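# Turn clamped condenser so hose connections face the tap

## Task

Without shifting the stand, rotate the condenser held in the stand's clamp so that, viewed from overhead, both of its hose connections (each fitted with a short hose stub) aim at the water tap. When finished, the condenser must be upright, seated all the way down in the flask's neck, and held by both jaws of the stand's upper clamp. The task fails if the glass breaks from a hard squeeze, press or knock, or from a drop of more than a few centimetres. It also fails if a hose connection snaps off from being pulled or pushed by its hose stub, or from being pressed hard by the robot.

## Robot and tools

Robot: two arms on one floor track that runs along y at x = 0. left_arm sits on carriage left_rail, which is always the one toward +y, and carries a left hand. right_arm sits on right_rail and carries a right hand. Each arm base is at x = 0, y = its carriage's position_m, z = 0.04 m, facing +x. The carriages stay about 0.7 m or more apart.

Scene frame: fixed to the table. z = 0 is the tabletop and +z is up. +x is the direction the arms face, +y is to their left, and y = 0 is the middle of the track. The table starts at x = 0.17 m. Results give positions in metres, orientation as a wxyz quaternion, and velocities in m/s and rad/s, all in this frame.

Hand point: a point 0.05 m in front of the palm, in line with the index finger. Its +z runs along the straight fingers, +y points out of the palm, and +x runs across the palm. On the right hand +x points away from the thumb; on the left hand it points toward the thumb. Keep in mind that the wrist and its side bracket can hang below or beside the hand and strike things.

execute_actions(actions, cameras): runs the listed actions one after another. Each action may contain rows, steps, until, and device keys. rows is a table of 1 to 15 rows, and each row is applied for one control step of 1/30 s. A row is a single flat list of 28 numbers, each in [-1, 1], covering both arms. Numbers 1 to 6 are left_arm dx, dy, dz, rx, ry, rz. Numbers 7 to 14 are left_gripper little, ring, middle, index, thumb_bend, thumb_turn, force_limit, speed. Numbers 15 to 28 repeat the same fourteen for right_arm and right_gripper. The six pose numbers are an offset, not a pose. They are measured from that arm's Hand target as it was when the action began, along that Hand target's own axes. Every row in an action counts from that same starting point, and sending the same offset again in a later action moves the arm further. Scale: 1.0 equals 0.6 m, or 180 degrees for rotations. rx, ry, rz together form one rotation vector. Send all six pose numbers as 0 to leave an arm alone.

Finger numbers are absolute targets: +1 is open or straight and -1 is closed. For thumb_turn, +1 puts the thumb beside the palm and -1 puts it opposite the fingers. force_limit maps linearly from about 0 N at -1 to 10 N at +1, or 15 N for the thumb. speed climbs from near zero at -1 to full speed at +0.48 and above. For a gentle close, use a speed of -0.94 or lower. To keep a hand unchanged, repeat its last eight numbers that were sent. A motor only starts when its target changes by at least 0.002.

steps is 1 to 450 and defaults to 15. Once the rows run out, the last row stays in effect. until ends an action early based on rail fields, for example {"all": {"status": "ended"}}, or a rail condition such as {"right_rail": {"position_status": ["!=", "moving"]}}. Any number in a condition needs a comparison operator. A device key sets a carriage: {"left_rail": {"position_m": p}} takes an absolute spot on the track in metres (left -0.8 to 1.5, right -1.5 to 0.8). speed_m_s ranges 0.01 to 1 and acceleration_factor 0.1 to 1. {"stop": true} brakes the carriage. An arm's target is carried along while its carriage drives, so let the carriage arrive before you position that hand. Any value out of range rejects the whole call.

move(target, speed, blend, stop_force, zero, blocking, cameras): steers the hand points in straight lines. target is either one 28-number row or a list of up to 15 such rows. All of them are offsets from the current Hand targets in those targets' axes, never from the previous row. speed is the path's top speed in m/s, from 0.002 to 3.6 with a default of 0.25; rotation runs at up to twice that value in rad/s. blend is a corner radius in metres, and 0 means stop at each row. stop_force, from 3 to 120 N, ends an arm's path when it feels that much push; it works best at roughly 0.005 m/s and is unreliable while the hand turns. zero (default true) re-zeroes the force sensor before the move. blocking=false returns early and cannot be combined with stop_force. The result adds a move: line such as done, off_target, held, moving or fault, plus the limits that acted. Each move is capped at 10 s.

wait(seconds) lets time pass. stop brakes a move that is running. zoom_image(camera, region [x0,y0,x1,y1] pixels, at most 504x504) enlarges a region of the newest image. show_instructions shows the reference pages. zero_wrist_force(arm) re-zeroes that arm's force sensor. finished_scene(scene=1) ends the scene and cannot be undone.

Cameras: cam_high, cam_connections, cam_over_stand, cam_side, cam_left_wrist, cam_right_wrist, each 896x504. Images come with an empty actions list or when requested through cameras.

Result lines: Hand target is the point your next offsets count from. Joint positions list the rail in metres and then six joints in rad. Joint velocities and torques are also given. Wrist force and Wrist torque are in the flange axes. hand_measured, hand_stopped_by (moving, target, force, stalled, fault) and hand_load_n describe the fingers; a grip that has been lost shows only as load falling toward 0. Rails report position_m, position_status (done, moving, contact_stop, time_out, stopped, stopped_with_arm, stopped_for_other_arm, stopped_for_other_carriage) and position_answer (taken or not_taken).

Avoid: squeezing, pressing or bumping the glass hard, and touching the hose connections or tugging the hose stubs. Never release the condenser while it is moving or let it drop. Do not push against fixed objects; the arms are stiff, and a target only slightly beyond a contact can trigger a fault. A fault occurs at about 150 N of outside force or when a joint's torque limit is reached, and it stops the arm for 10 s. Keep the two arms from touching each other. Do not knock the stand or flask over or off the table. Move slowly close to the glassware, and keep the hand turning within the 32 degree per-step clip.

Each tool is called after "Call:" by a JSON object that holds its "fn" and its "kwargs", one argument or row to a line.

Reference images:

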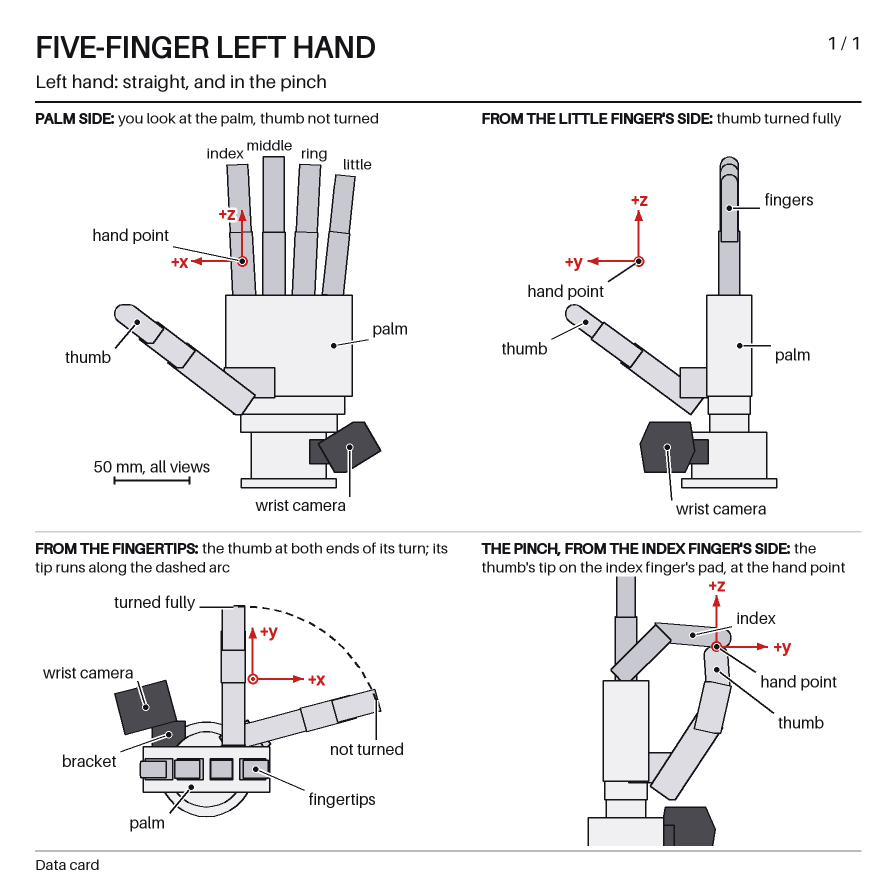

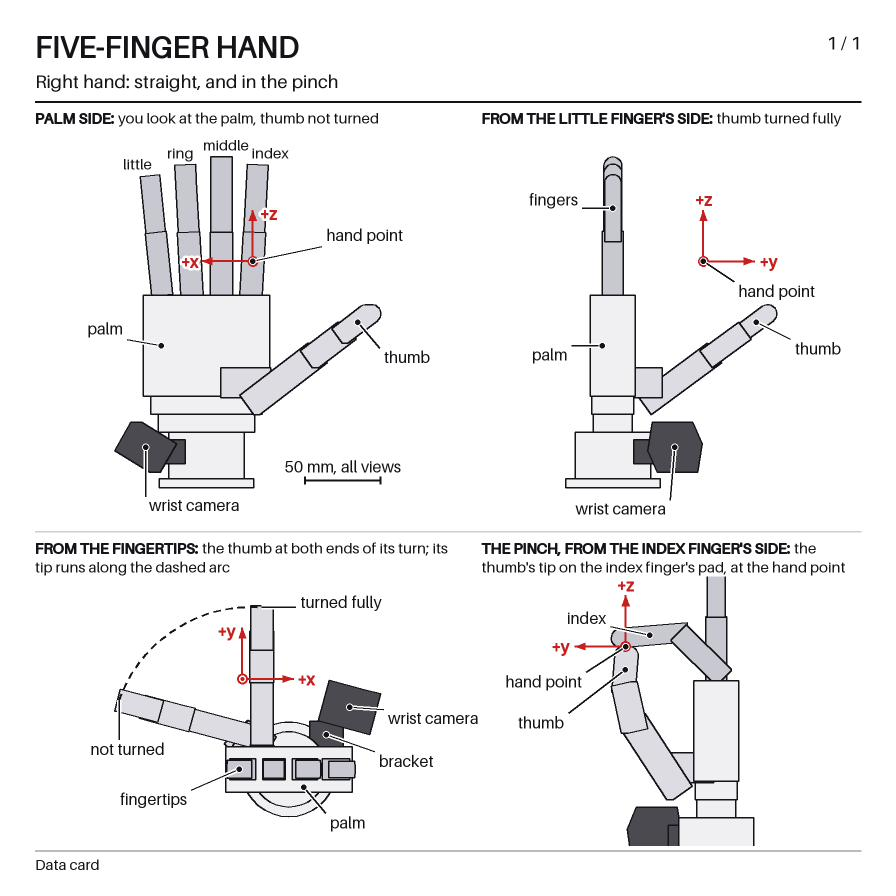

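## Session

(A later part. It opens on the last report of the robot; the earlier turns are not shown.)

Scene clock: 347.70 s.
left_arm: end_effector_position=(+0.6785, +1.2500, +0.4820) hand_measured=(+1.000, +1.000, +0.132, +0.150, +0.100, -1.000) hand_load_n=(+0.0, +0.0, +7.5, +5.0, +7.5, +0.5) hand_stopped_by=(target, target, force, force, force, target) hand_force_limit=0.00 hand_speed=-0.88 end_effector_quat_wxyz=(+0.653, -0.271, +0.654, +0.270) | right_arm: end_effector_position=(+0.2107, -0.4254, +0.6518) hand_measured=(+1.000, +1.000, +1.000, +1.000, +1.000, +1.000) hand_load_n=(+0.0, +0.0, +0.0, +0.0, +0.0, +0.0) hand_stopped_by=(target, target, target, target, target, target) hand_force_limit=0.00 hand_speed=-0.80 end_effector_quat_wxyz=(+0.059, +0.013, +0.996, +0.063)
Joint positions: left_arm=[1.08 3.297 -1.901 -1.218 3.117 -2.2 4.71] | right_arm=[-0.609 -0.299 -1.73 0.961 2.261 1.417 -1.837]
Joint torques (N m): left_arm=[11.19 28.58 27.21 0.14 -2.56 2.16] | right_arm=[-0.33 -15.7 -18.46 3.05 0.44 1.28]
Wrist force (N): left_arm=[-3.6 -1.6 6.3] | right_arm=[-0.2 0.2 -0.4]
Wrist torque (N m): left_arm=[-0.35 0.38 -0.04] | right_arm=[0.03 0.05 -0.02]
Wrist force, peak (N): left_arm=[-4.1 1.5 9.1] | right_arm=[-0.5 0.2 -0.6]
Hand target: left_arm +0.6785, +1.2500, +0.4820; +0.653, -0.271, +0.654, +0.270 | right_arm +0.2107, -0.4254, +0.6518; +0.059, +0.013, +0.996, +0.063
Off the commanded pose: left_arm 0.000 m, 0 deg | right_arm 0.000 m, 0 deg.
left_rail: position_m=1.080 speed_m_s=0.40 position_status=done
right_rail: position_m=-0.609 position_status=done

Call:
{"fn": "move", "kwargs": {
  "target": [-0.0067, 0, 0.0003, 0, 0, 0, 1, 1, 0.1, 0.1, 0.03, -1, 0, -0.88, 0, 0, 0, 0, 0, 0, 1, 1, 1, 1, 1, 1, 0, -0.8],
  "speed": 0.015,
  "stop_force": 20,
  "cameras": ["cam_left_wrist", "cam_side"]
}}

Call:
{"fn": "zoom_image", "kwargs": {
  "camera": "cam_side",
  "region": [380, 80, 540, 420]
}}

Scene clock: 349.40 s.
left_arm: end_effector_position=(+0.6786, +1.2501, +0.4860) hand_measured=(+1.000, +1.000, +0.132, +0.150, +0.100, -1.000) hand_load_n=(+0.0, +0.0, +6.0, +4.0, +9.0, +1.0) hand_stopped_by=(target, target, force, force, force, target) hand_force_limit=0.00 hand_speed=-0.88 end_effector_quat_wxyz=(+0.653, -0.271, +0.654, +0.270) | right_arm: end_effector_position=(+0.2107, -0.4254, +0.6518) hand_measured=(+1.000, +1.000, +1.000, +1.000, +1.000, +1.000) hand_load_n=(+0.0, -0.5, +0.0, +0.0, -0.5, -0.5) hand_stopped_by=(target, target, target, target, target, target) hand_force_limit=0.00 hand_speed=-0.80 end_effector_quat_wxyz=(+0.059, +0.013, +0.996, +0.063)
Joint positions: left_arm=[1.08 3.298 -1.902 -1.207 3.107 -2.2 4.71] | right_arm=[-0.609 -0.299 -1.73 0.961 2.261 1.417 -1.837]
Joint torques (N m): left_arm=[11.66 28.95 32 0.42 2.23 0.34] | right_arm=[0.14 -15.81 -18.47 3.04 0.33 1.22]
Wrist force (N): left_arm=[-1.1 -0.4 2.7] | right_arm=[0.0 -0.1 -0.2]
Wrist torque (N m): left_arm=[-0.14 0.33 -0.04] | right_arm=[-0.01 0.02 -0.01]
Wrist force, peak (N): left_arm=[-3.7 -2.0 6.6] | right_arm=[-0.5 -0.1 -0.7]
Hand target: left_arm +0.6786, +1.2501, +0.4860; +0.653, -0.271, +0.654, +0.270 | right_arm +0.2107, -0.4254, +0.6518; +0.059, +0.013, +0.996, +0.063
Off the commanded pose: left_arm 0.000 m, 0 deg | right_arm 0.000 m, 0 deg.
left_rail: position_m=1.080 speed_m_s=0.40 position_status=done
right_rail: position_m=-0.609 position_status=done
move: done
cam_left_wrist: T_world_to_cam=[[0.70864, -0.65422, -0.26423, 0.46963], [-0.50322, -0.20614, -0.83921, 1.01319], [0.49456, 0.72767, -0.4753, -0.89651]] pos_world=[0.62044, 1.16846, 0.54826]
Images, in order (width x height): cam_side 896x504, cam_left_wrist 896x504.

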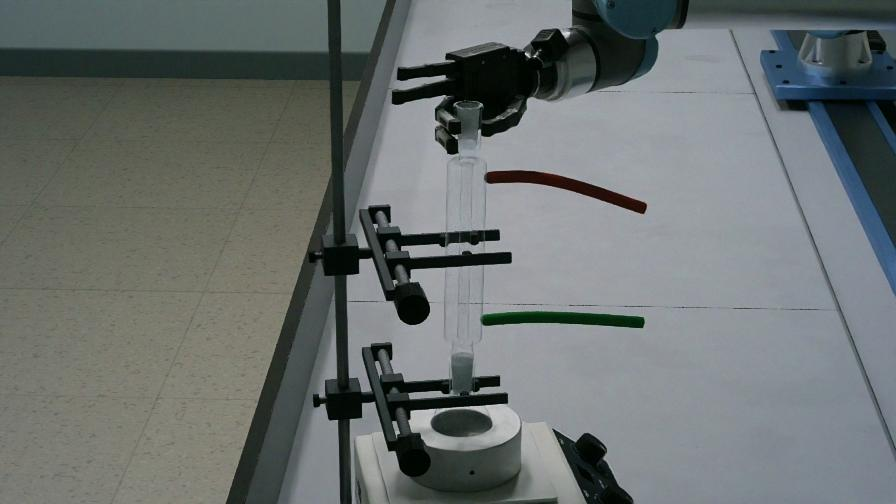

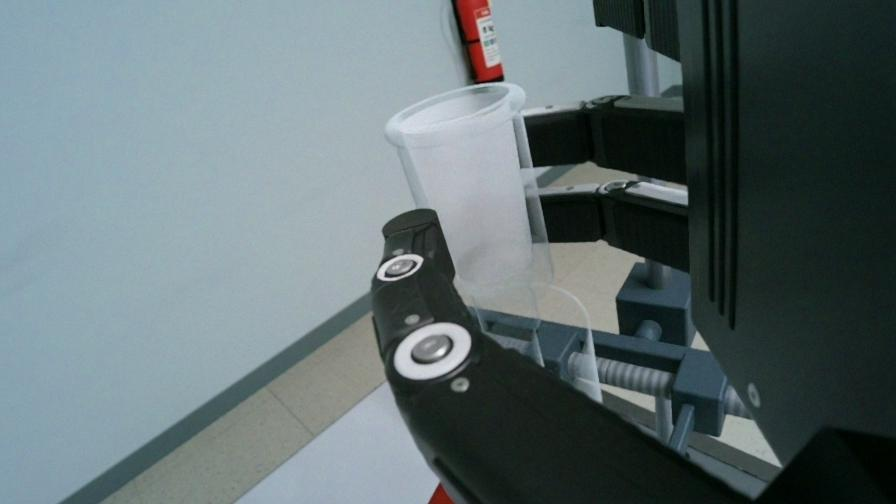

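Scaled by 1.482 from the camera's image (finer frame: 1280x720).

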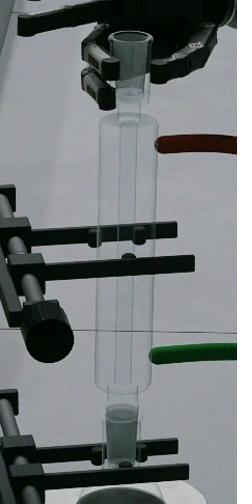

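Call:
{"fn": "move", "kwargs": {
  "target": [-0.0033, -0.0059, 0, 0, 0, 0, 1, 1, 0.1, 0.1, 0.03, -1, 0, -0.88, 0, 0, 0, 0, 0, 0, 1, 1, 1, 1, 1, 1, 0, -0.8],
  "speed": 0.015,
  "stop_force": 8,
  "cameras": ["cam_left_wrist", "cam_side", "cam_connections"]
}}

Call:
{"fn": "zoom_image", "kwargs": {
  "camera": "cam_side",
  "region": [380, 80, 540, 420]
}}

Scene clock: 351.63 s.
left_arm: end_effector_position=(+0.6805, +1.2483, +0.4875) hand_measured=(+1.000, +1.000, +0.132, +0.150, +0.100, -1.000) hand_load_n=(+0.0, +0.0, +4.5, +2.5, +10.5, +2.5) hand_stopped_by=(target, target, force, force, force, target) hand_force_limit=0.00 hand_speed=-0.88 end_effector_quat_wxyz=(+0.653, -0.271, +0.654, +0.270) | right_arm: end_effector_position=(+0.2107, -0.4254, +0.6518) hand_measured=(+1.000, +1.000, +1.000, +1.000, +1.000, +1.000) hand_load_n=(+0.0, +0.0, +0.0, +0.0, +0.0, +0.0) hand_stopped_by=(target, target, target, target, target, target) hand_force_limit=0.00 hand_speed=-0.80 end_effector_quat_wxyz=(+0.059, +0.013, +0.996, +0.063)
Joint positions: left_arm=[1.08 3.294 -1.907 -1.196 3.101 -2.204 4.71] | right_arm=[-0.609 -0.299 -1.73 0.961 2.261 1.417 -1.837]
Joint torques (N m): left_arm=[7.15 53.16 15.94 3.55 3.43 -1.68] | right_arm=[-0.16 -15.46 -18.06 3.11 0.37 1.19]
Wrist force (N): left_arm=[1.8 4.5 6.9] | right_arm=[0.0 0.0 -0.3]
Wrist torque (N m): left_arm=[-0.04 0.40 -0.09] | right_arm=[0.02 0.03 0.00]
Wrist force, peak (N): left_arm=[5.1 5.8 7.1] | right_arm=[-0.5 -0.4 -0.5]
Hand target: left_arm +0.6805, +1.2483, +0.4875; +0.653, -0.271, +0.654, +0.270 (not the last commanded pose) | right_arm +0.2107, -0.4254, +0.6518; +0.059, +0.013, +0.996, +0.063
Off the commanded pose: left_arm 0.001 m, 0 deg | right_arm 0.000 m, 0 deg.
left_rail: position_m=1.080 speed_m_s=0.40 position_status=done
right_rail: position_m=-0.609 position_status=done
move: contact (left_arm)
cam_left_wrist: T_world_to_cam=[[0.70868, -0.65417, -0.26426, 0.46742], [-0.50321, -0.20613, -0.83922, 1.01493], [0.49452, 0.72771, -0.47526, -0.89553]] pos_world=[0.62234, 1.16666, 0.54966]
Images, in order (width x height): cam_connections 896x504, cam_side 896x504, cam_left_wrist 896x504.

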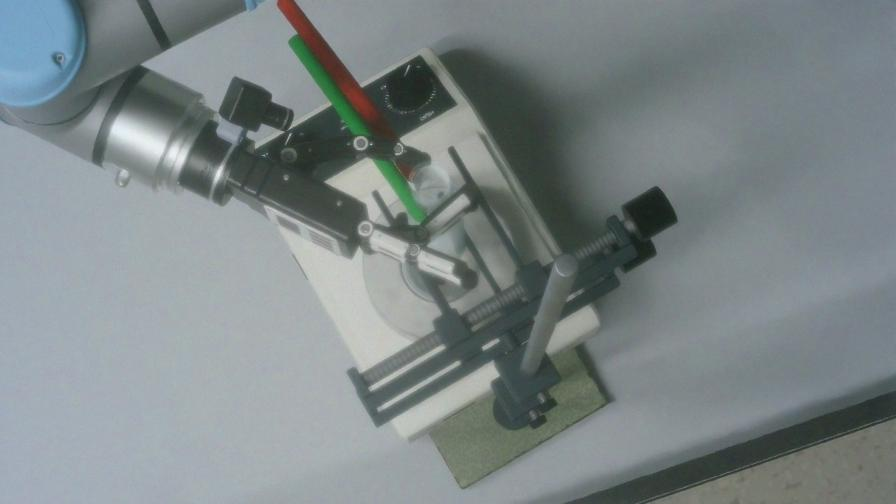

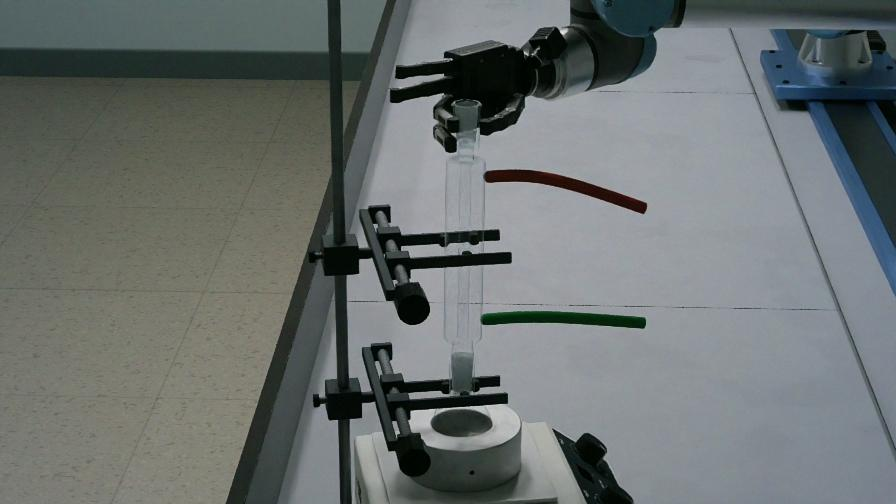

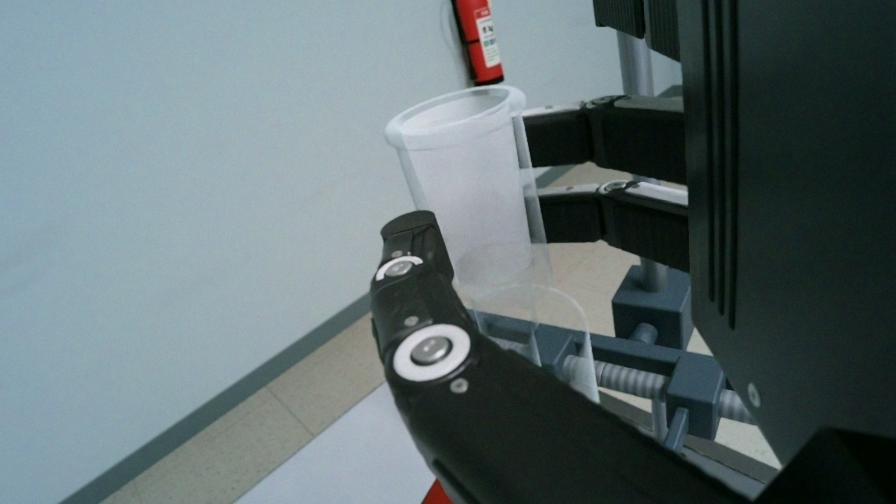

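Scaled by 1.482 from the camera's image (finer frame: 1280x720).

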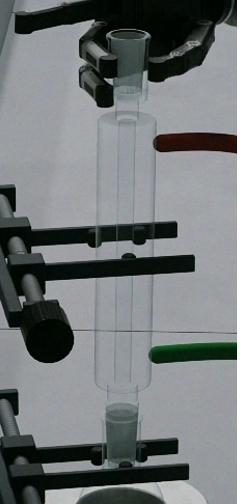

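Call:
{"fn": "move", "kwargs": {
  "target": [-0.0008, 0.0044, 0.0, 0, 0, 0, 1, 1, 0.1, 0.1, 0.03, -1, 0, -0.88, 0, 0, 0, 0, 0, 0, 1, 1, 1, 1, 1, 1, 0, -0.8],
  "speed": 0.015
}}

Scene clock: 353.03 s.
left_arm: end_effector_position=(+0.6787, +1.2501, +0.4880) hand_measured=(+1.000, +1.000, +0.132, +0.150, +0.100, -1.000) hand_load_n=(+0.0, +0.0, +6.0, +4.0, +8.0, +3.0) hand_stopped_by=(target, target, force, force, force, target) hand_force_limit=0.00 hand_speed=-0.88 end_effector_quat_wxyz=(+0.653, -0.271, +0.654, +0.270) | right_arm: end_effector_position=(+0.2107, -0.4254, +0.6518) hand_measured=(+1.000, +1.000, +1.000, +1.000, +1.000, +1.000) hand_load_n=(+0.0, +0.0, +0.0, +0.0, +0.0, +0.0) hand_stopped_by=(target, target, target, target, target, target) hand_force_limit=0.00 hand_speed=-0.80 end_effector_quat_wxyz=(+0.059, +0.013, +0.996, +0.063)
Joint positions: left_arm=[1.08 3.298 -1.902 -1.202 3.102 -2.2 4.71] | right_arm=[-0.609 -0.299 -1.73 0.961 2.261 1.417 -1.837]
Joint torques (N m): left_arm=[10.64 50.75 13.13 2.93 2.74 -1.38] | right_arm=[-0.17 -16.1 -18.39 3 0.29 1.23]
Wrist force (N): left_arm=[-2.0 -1.4 2.8] | right_arm=[-0.2 -0.1 0.0]
Wrist torque (N m): left_arm=[-0.25 0.34 -0.14] | right_arm=[-0.02 0.03 -0.01]
Wrist force, peak (N): left_arm=[2.1 4.5 6.9] | right_arm=[-0.4 -0.2 -0.8]
Hand target: left_arm +0.6786, +1.2502, +0.4880; +0.653, -0.271, +0.654, +0.270 | right_arm +0.2107, -0.4254, +0.6518; +0.059, +0.013, +0.996, +0.063
Off the commanded pose: left_arm 0.000 m, 0 deg | right_arm 0.000 m, 0 deg.
left_rail: position_m=1.080 speed_m_s=0.40 position_status=done
right_rail: position_m=-0.609 position_status=done
move: done

Call:
{"fn": "move", "kwargs": {
  "target": [
    [0, 0.0054, 0.0069, 0.1056, 0, 0, 1, 1, 0.1, 0.1, 0.03, -1, 0, -0.88, 0, 0, 0, 0, 0, 0, 1, 1, 1, 1, 1, 1, 0, -0.8],
    [0, 0.0082, 0.0152, 0.2111, 0, 0, 1, 1, 0.1, 0.1, 0.03, -1, 0, -0.88, 0, 0, 0, 0, 0, 0, 1, 1, 1, 1, 1, 1, 0, -0.8]
  ],
  "speed": 0.06,
  "blend": [0.002, 0],
  "cameras": ["cam_side", "cam_over_stand"]
}}

Scene clock: 359.70 s.
left_arm: end_effector_position=(+0.6816, +1.2601, +0.4879) hand_measured=(+1.000, +1.000, +0.132, +0.150, +0.100, -1.000) hand_load_n=(+0.0, +0.0, +5.5, +3.5, +8.5, +2.5) hand_stopped_by=(target, target, force, force, force, target) hand_force_limit=0.00 hand_speed=-0.88 end_effector_quat_wxyz=(+0.705, -0.044, +0.706, +0.043) | right_arm: end_effector_position=(+0.2107, -0.4254, +0.6518) hand_measured=(+1.000, +1.000, +1.000, +1.000, +1.000, +1.000) hand_load_n=(+0.0, +0.0, +0.0, +0.0, +0.0, +0.0) hand_stopped_by=(target, target, target, target, target, target) hand_force_limit=0.00 hand_speed=-0.80 end_effector_quat_wxyz=(+0.059, +0.013, +0.996, +0.063)
Joint positions: left_arm=[1.08 3.644 -1.659 -1.5 3.158 -1.191 4.711] | right_arm=[-0.609 -0.299 -1.73 0.961 2.261 1.417 -1.837]
Joint torques (N m): left_arm=[12.69 39.32 14.38 3.47 2.71 1.16] | right_arm=[-0.03 -15.81 -18.17 3.01 0.38 1.26]
Wrist force (N): left_arm=[-2.1 -1.7 2.2] | right_arm=[0.0 -0.2 -0.7]
Wrist torque (N m): left_arm=[-0.25 0.33 -0.15] | right_arm=[0.00 0.03 -0.01]
Wrist force, peak (N): left_arm=[-2.6 -1.5 2.6] | right_arm=[-0.6 0.0 -0.6]
Hand target: left_arm +0.6816, +1.2601, +0.4879; +0.705, -0.044, +0.706, +0.043 | right_arm +0.2107, -0.4254, +0.6518; +0.059, +0.013, +0.996, +0.063
Off the commanded pose: left_arm 0.000 m, 0 deg | right_arm 0.000 m, 0 deg.
left_rail: position_m=1.080 speed_m_s=0.40 position_status=done
right_rail: position_m=-0.609 position_status=done
move: done
Images, in order (width x height): cam_over_stand 896x504, cam_side 896x504.

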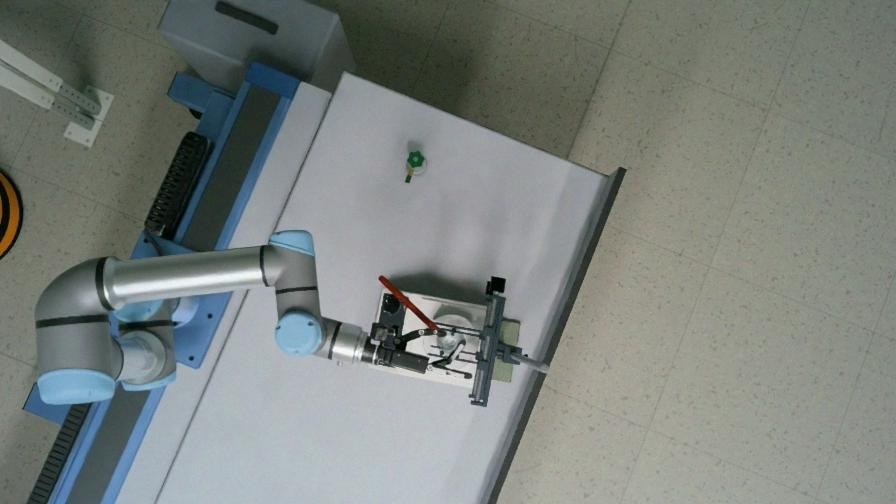

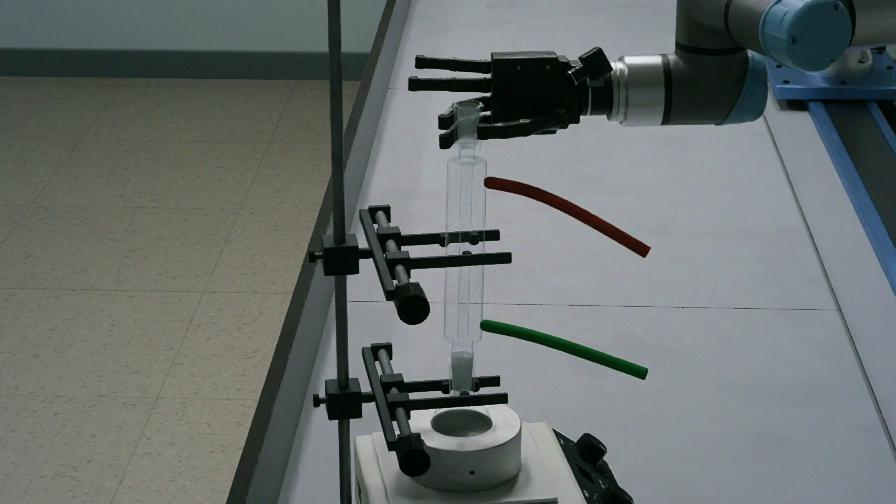

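Call:
{"fn": "move", "kwargs": {
  "target": [
    [0, 0.0054, 0.0069, 0.1056, 0, 0, 1, 1, 0.1, 0.1, 0.03, -1, 0, -0.88, 0, 0, 0, 0, 0, 0, 1, 1, 1, 1, 1, 1, 0, -0.8],
    [0, 0.0082, 0.0152, 0.2111, 0, 0, 1, 1, 0.1, 0.1, 0.03, -1, 0, -0.88, 0, 0, 0, 0, 0, 0, 1, 1, 1, 1, 1, 1, 0, -0.8]
  ],
  "speed": 0.06,
  "blend": [0.002, 0],
  "cameras": ["cam_side", "cam_over_stand", "cam_connections", "cam_left_wrist"]
}}

Call:
{"fn": "zoom_image", "kwargs": {
  "camera": "cam_over_stand",
  "region": [380, 140, 500, 380]
}}

Scene clock: 366.30 s.
left_arm: end_effector_position=(+0.6900, +1.2661, +0.4879) hand_measured=(+1.000, +1.000, +0.132, +0.150, +0.100, -1.000) hand_load_n=(+0.0, +0.0, +6.5, +3.5, +8.0, +3.0) hand_stopped_by=(target, target, force, force, force, target) hand_force_limit=0.00 hand_speed=-0.88 end_effector_quat_wxyz=(+0.681, +0.188, +0.682, -0.190) | right_arm: end_effector_position=(+0.2107, -0.4254, +0.6518) hand_measured=(+1.000, +1.000, +1.000, +1.000, +1.000, +1.000) hand_load_n=(+0.0, +0.0, +0.0, +0.0, +0.0, +0.0) hand_stopped_by=(target, target, target, target, target, target) hand_force_limit=0.00 hand_speed=-0.80 end_effector_quat_wxyz=(+0.059, +0.013, +0.996, +0.063)
Joint positions: left_arm=[1.08 3.937 -1.825 -1.304 3.13 -0.234 4.709] | right_arm=[-0.609 -0.299 -1.73 0.961 2.261 1.417 -1.837]
Joint torques (N m): left_arm=[13.22 25.28 28.83 -0.42 2.26 2.15] | right_arm=[-0.02 -15.64 -18.46 2.99 0.35 1.3]
Wrist force (N): left_arm=[-1.7 -2.5 2.6] | right_arm=[-0.1 0.1 -0.4]
Wrist torque (N m): left_arm=[-0.31 0.31 -0.14] | right_arm=[0.04 0.04 0.00]
Wrist force, peak (N): left_arm=[-2.5 -2.3 2.5] | right_arm=[-0.3 0.1 -0.8]
Hand target: left_arm +0.6900, +1.2661, +0.4879; +0.681, +0.188, +0.682, -0.190 | right_arm +0.2107, -0.4254, +0.6518; +0.059, +0.013, +0.996, +0.063
Off the commanded pose: left_arm 0.000 m, 0 deg | right_arm 0.000 m, 0 deg.
left_rail: position_m=1.080 speed_m_s=0.40 position_status=done
right_rail: position_m=-0.609 position_status=done
move: done
cam_left_wrist: T_world_to_cam=[[-0.46272, -0.84668, -0.26273, 1.52371], [-0.32095, 0.43626, -0.84063, 0.08538], [0.82637, -0.30465, -0.47361, 0.16438]] pos_world=[0.59661, 1.30292, 0.54995]
Images, in order (width x height): cam_connections 896x504, cam_over_stand 896x504, cam_side 896x504, cam_left_wrist 896x504.

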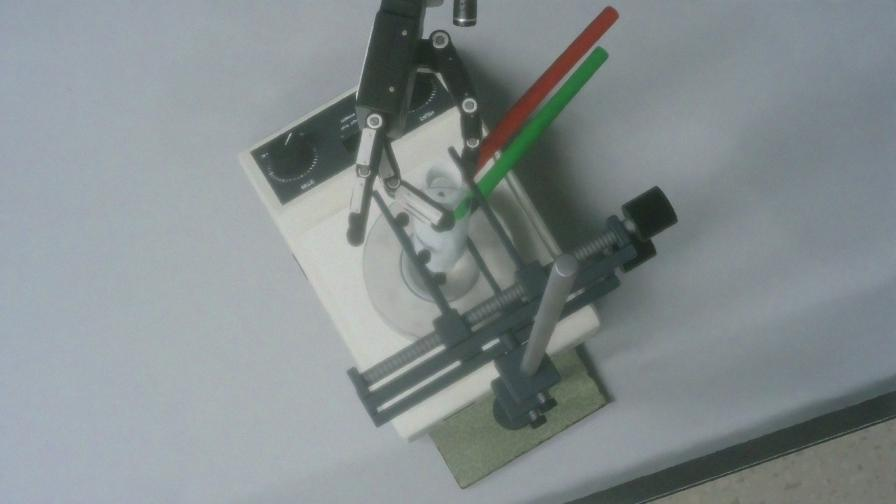

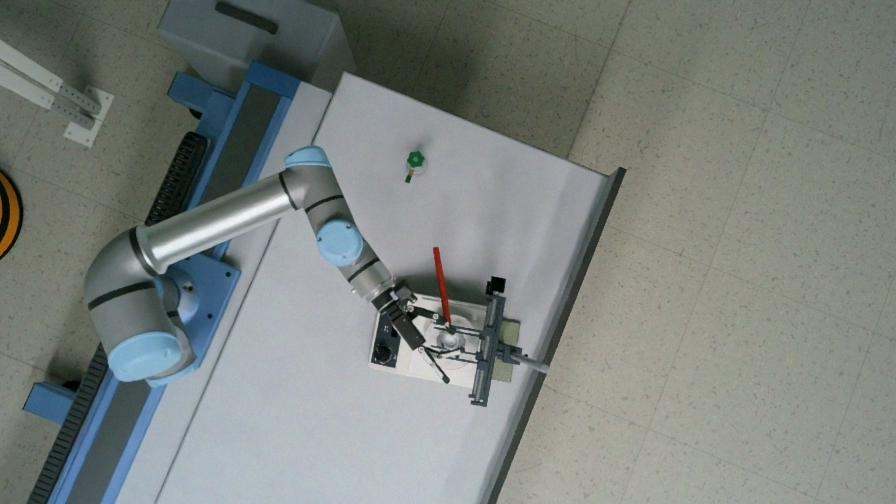

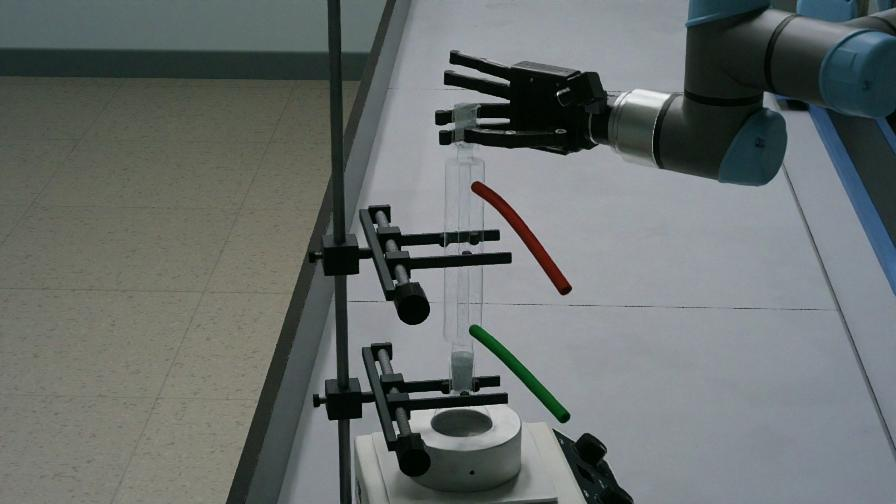

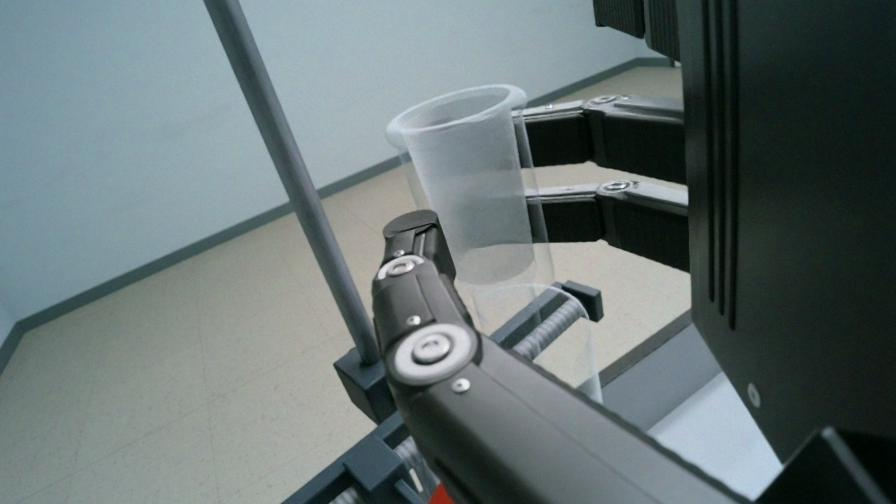

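Scaled by 2.100 from the camera's image (finer frame: 1280x720).

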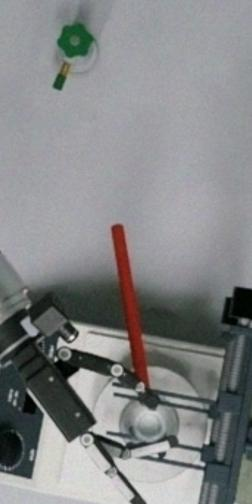

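Call:
{"fn": "move", "kwargs": {
  "target": [0.0117, 0, 0, -0.006, 0, 0, 1, 1, 0.1, 0.1, 0.03, -1, 0, -0.88, 0, 0, 0, 0, 0, 0, 1, 1, 1, 1, 1, 1, 0, -0.8],
  "speed": 0.006,
  "stop_force": 8,
  "cameras": ["cam_left_wrist", "cam_side"]
}}

Call:
{"fn": "zoom_image", "kwargs": {
  "camera": "cam_side",
  "region": [380, 80, 620, 440]
}}

Scene clock: 370.60 s.
left_arm: end_effector_position=(+0.6900, +1.2661, +0.4822) hand_measured=(+1.000, +1.000, +0.132, +0.150, +0.100, -1.000) hand_load_n=(+0.0, +0.0, +7.0, +4.0, +8.0, +2.0) hand_stopped_by=(target, target, force, force, force, target) hand_force_limit=0.00 hand_speed=-0.88 end_effector_quat_wxyz=(+0.683, +0.183, +0.683, -0.184) | right_arm: end_effector_position=(+0.2107, -0.4254, +0.6518) hand_measured=(+1.000, +1.000, +1.000, +1.000, +1.000, +1.000) hand_load_n=(+0.0, +0.0, +0.5, +0.0, +0.0, +0.0) hand_stopped_by=(target, target, target, target, target, target) hand_force_limit=0.00 hand_speed=-0.80 end_effector_quat_wxyz=(+0.059, +0.013, +0.996, +0.063)
Joint positions: left_arm=[1.08 3.934 -1.818 -1.328 3.146 -0.253 4.71] | right_arm=[-0.609 -0.299 -1.73 0.961 2.261 1.417 -1.837]
Joint torques (N m): left_arm=[14.32 20.11 28.25 -0.9 1.76 0.18] | right_arm=[-0.05 -15.97 -18.33 3.02 0.41 1.32]
Wrist force (N): left_arm=[-6.3 -3.8 4.0] | right_arm=[-0.2 0.1 -0.1]
Wrist torque (N m): left_arm=[-0.35 0.28 -0.17] | right_arm=[0.02 0.04 -0.01]
Wrist force, peak (N): left_arm=[-10.8 -3.8 4.6] | right_arm=[-0.6 0.1 -0.5]
Hand target: left_arm +0.6900, +1.2661, +0.4822; +0.683, +0.183, +0.683, -0.184 (not the last commanded pose) | right_arm +0.2107, -0.4254, +0.6518; +0.059, +0.013, +0.996, +0.063
Off the commanded pose: left_arm 0.001 m, 0 deg | right_arm 0.000 m, 0 deg.
left_rail: position_m=1.080 speed_m_s=0.40 position_status=done
right_rail: position_m=-0.609 position_status=done
move: contact (left_arm)
cam_left_wrist: T_world_to_cam=[[-0.44981, -0.85357, -0.26284, 1.52201], [-0.3276, 0.43147, -0.84054, 0.09115], [0.83087, -0.29197, -0.47371, 0.14246]] pos_world=[0.5961, 1.30142, 0.54416]
Images, in order (width x height): cam_side 896x504, cam_left_wrist 896x504.

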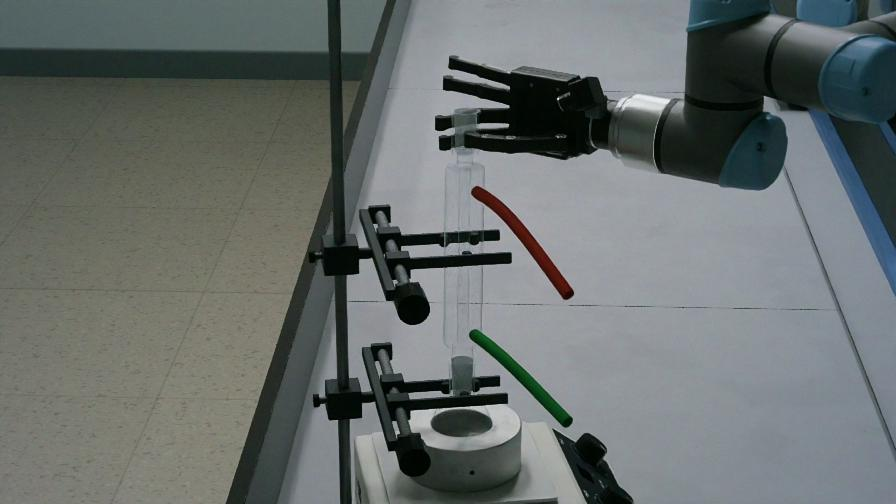

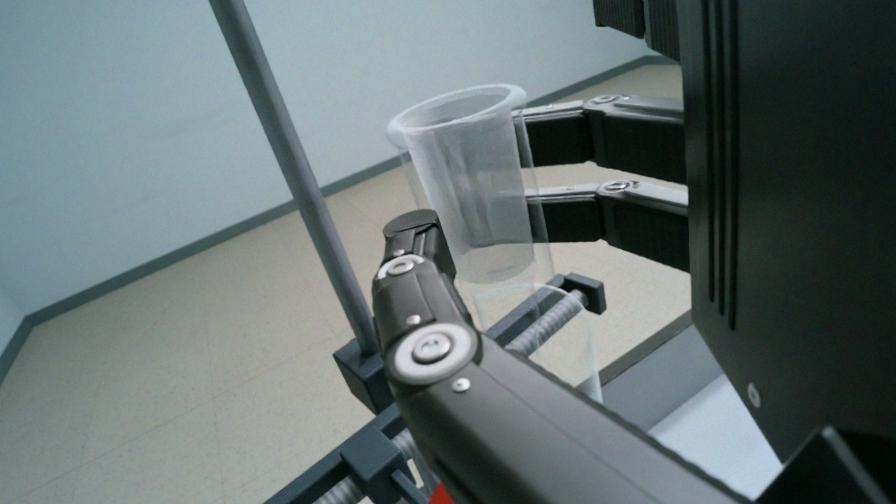

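Scaled by 1.400 from the camera's image (finer frame: 1280x720).

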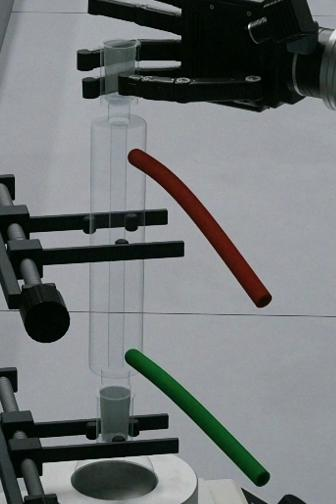

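Call:
{"fn": "execute_actions", "kwargs": {
  "actions": [
    {"rows": [[0,0,0,0,0,0, 1,1,0.3,0.3,0.25,-1,-0.4,-0.9, 0,0,0,0,0,0, 1,1,1,1,1,1,0,-0.8]], "steps": 60},
    {"rows": [[0,0,0,0,0,0, 1,1,1,1,1,-1,-0.4,-0.5, 0,0,0,0,0,0, 1,1,1,1,1,1,0,-0.8]], "steps": 50}
  ],
  "cameras": ["cam_left_wrist", "cam_side"]
}}

Call:
{"fn": "move", "kwargs": {
  "target": [
    [-0.005, 0, -0.08, 0, 0, 0, 1, 1, 1, 1, 1, -1, -0.4, -0.5, 0, 0, 0, 0, 0, 0, 1, 1, 1, 1, 1, 1, 0, -0.8],
    [-0.08, 0, -0.28, 0, 0, 0, 1, 1, 1, 1, 1, -1, -0.4, -0.5, 0, 0, 0, 0, 0, 0, 1, 1, 1, 1, 1, 1, 0, -0.8]
  ],
  "speed": 0.12,
  "blend": [0.01, 0],
  "cameras": ["cam_side", "cam_over_stand", "cam_connections"]
}}

Call:
{"fn": "zoom_image", "kwargs": {
  "camera": "cam_side",
  "region": [380, 80, 620, 440]
}}

Call:
{"fn": "zoom_image", "kwargs": {
  "camera": "cam_over_stand",
  "region": [380, 140, 500, 380]
}}

Scene clock: 375.30 s.
left_arm: end_effector_position=(+0.6900, +1.2661, +0.4822) hand_measured=(+1.000, +1.000, +1.000, +1.000, +1.000, -1.000) hand_load_n=(+0.0, +0.0, +0.0, +0.0, +0.0, +0.0) hand_stopped_by=(target, target, target, target, target, target) hand_force_limit=-0.40 hand_speed=-0.50 end_effector_quat_wxyz=(+0.683, +0.183, +0.683, -0.184) | right_arm: end_effector_position=(+0.2107, -0.4254, +0.6518) hand_measured=(+1.000, +1.000, +1.000, +1.000, +1.000, +1.000) hand_load_n=(+0.0, +0.0, +0.0, +0.0, +0.0, +0.0) hand_stopped_by=(target, target, target, target, target, target) hand_force_limit=0.00 hand_speed=-0.80 end_effector_quat_wxyz=(+0.059, +0.013, +0.996, +0.063)
Joint positions: left_arm=[1.08 3.934 -1.818 -1.328 3.146 -0.253 4.71] | right_arm=[-0.609 -0.299 -1.73 0.961 2.261 1.417 -1.837]
Joint torques (N m): left_arm=[-6.82 42.09 27.64 1.38 0.46 -2.1] | right_arm=[-0.08 -15.33 -18.41 3.1 0.44 1.39]
Wrist force (N): left_arm=[-3.5 -0.9 2.5] | right_arm=[-0.3 -0.2 -0.2]
Wrist torque (N m): left_arm=[-0.17 0.28 -0.07] | right_arm=[-0.02 0.07 -0.02]
Wrist force, peak (N): left_arm=[-6.3 -3.8 4.3] | right_arm=[-0.7 -0.2 -0.4]
Hand target: left_arm +0.6900, +1.2661, +0.4822; +0.683, +0.183, +0.683, -0.184 | right_arm +0.2107, -0.4254, +0.6518; +0.059, +0.013, +0.996, +0.063
Off the commanded pose: left_arm 0.000 m, 0 deg | right_arm 0.000 m, 0 deg.
left_rail: position_m=1.080 speed_m_s=0.40 position_status=done
right_rail: position_m=-0.609 position_status=done
cam_left_wrist: T_world_to_cam=[[-0.44981, -0.85357, -0.26284, 1.52201], [-0.3276, 0.43147, -0.84054, 0.09115], [0.83087, -0.29197, -0.47371, 0.14246]] pos_world=[0.5961, 1.30142, 0.54416]
Images, in order (width x height): cam_side 896x504, cam_left_wrist 896x504.

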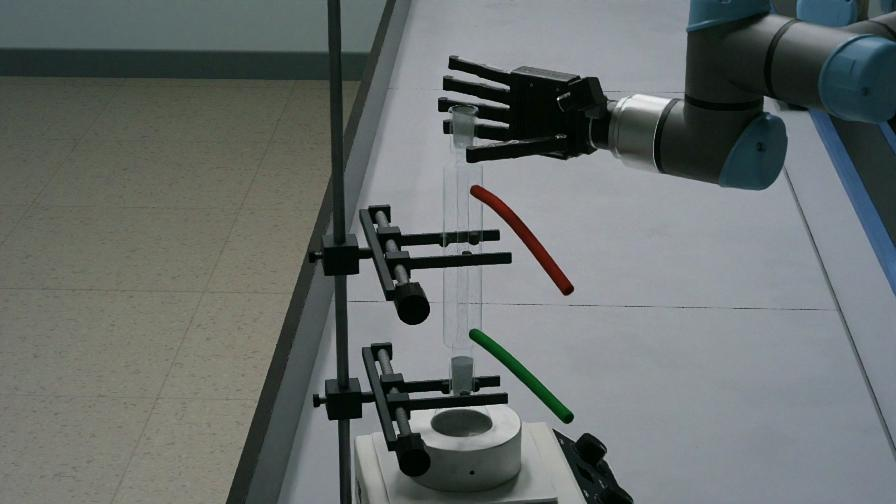

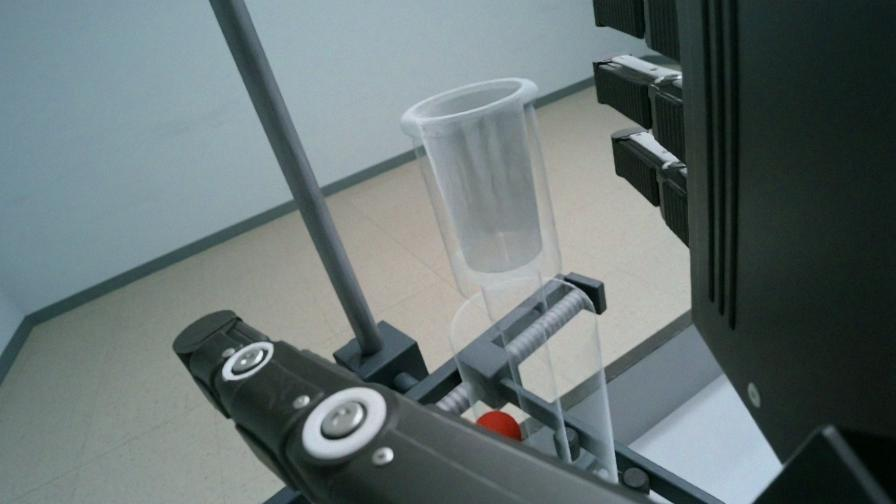

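Scene clock: 377.60 s.
left_arm: end_effector_position=(+0.5447, +1.3504, +0.5302) hand_measured=(+1.000, +1.000, +1.000, +1.000, +1.000, -1.000) hand_load_n=(+0.0, +0.0, +0.0, +0.5, +0.0, +0.0) hand_stopped_by=(target, target, target, target, target, target) hand_force_limit=-0.40 hand_speed=-0.50 end_effector_quat_wxyz=(+0.683, +0.183, +0.683, -0.184) | right_arm: end_effector_position=(+0.2107, -0.4254, +0.6518) hand_measured=(+1.000, +1.000, +1.000, +1.000, +1.000, +1.000) hand_load_n=(-0.5, +0.0, +0.0, +0.0, +0.0, +0.0) hand_stopped_by=(target, target, target, target, target, target) hand_force_limit=0.00 hand_speed=-0.80 end_effector_quat_wxyz=(+0.059, +0.013, +0.996, +0.063)
Joint positions: left_arm=[1.08 4.295 -1.675 -1.375 3.053 0.108 4.708] | right_arm=[-0.609 -0.299 -1.73 0.961 2.261 1.417 -1.837]
Joint torques (N m): left_arm=[12.74 15.13 29.52 -1.55 2.54 1.81] | right_arm=[0.05 -15.67 -18.13 3.06 0.43 1.3]
Wrist force (N): left_arm=[-3.4 -0.6 2.5] | right_arm=[-0.3 -0.2 -0.5]
Wrist torque (N m): left_arm=[-0.14 0.28 -0.08] | right_arm=[0.00 0.07 -0.02]
Wrist force, peak (N): left_arm=[-3.6 -0.8 2.9] | right_arm=[-0.2 0.5 -0.7]
Hand target: left_arm +0.5447, +1.3504, +0.5302; +0.683, +0.183, +0.683, -0.184 | right_arm +0.2107, -0.4254, +0.6518; +0.059, +0.013, +0.996, +0.063
Off the commanded pose: left_arm 0.000 m, 0 deg | right_arm 0.000 m, 0 deg.
left_rail: position_m=1.080 speed_m_s=0.40 position_status=done
right_rail: position_m=-0.609 position_status=done
move: done
Images, in order (width x height): cam_connections 896x504, cam_over_stand 896x504, cam_side 896x504.

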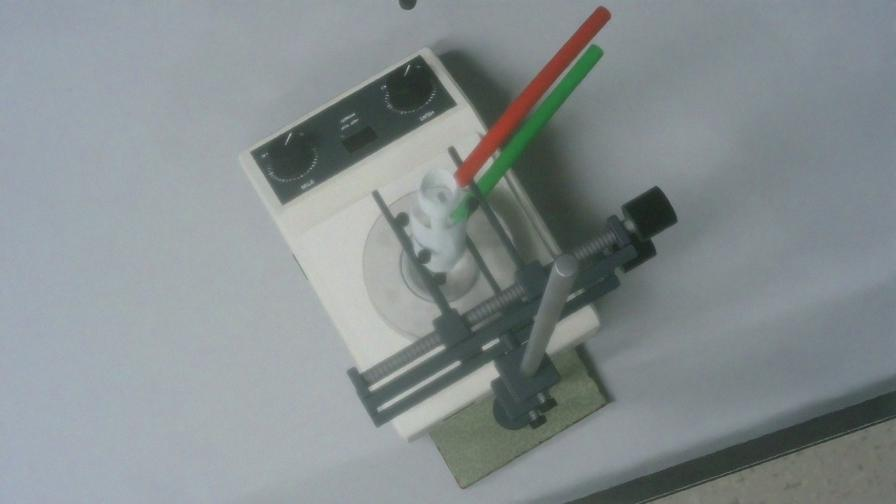

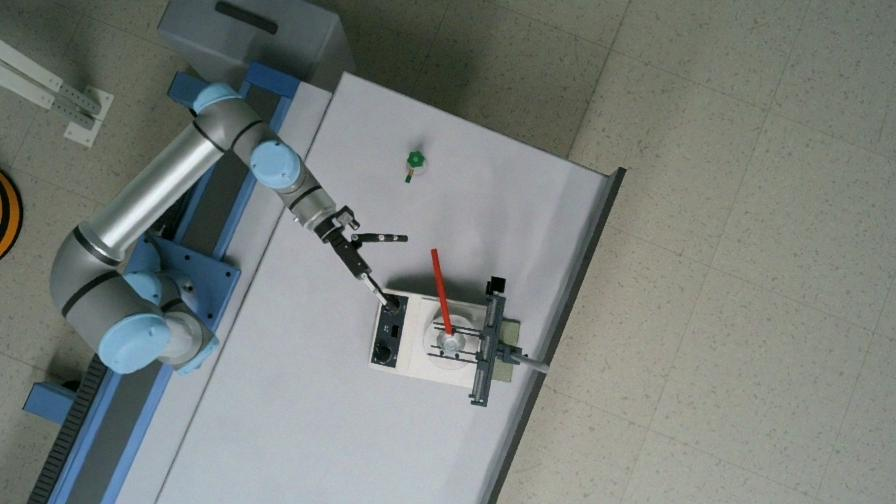

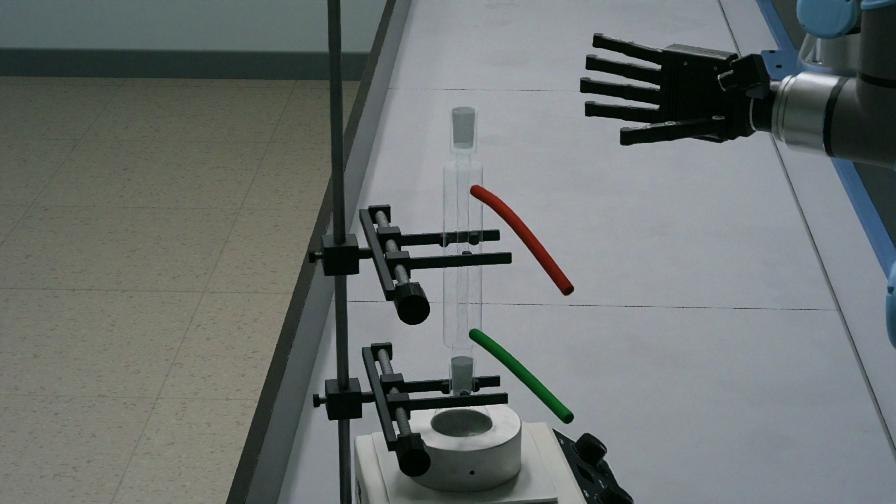

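Scaled by 1.400 from the camera's image (finer frame: 1280x720).

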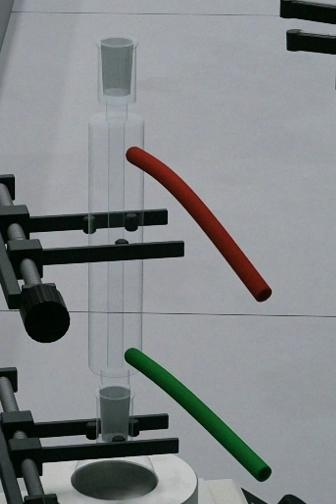

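Scaled by 2.100 from the camera's image (finer frame: 1280x720).

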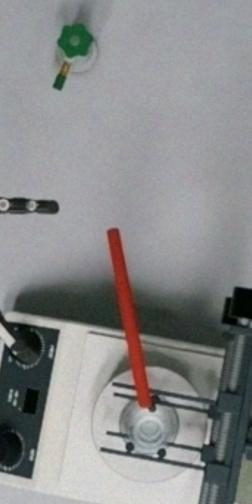

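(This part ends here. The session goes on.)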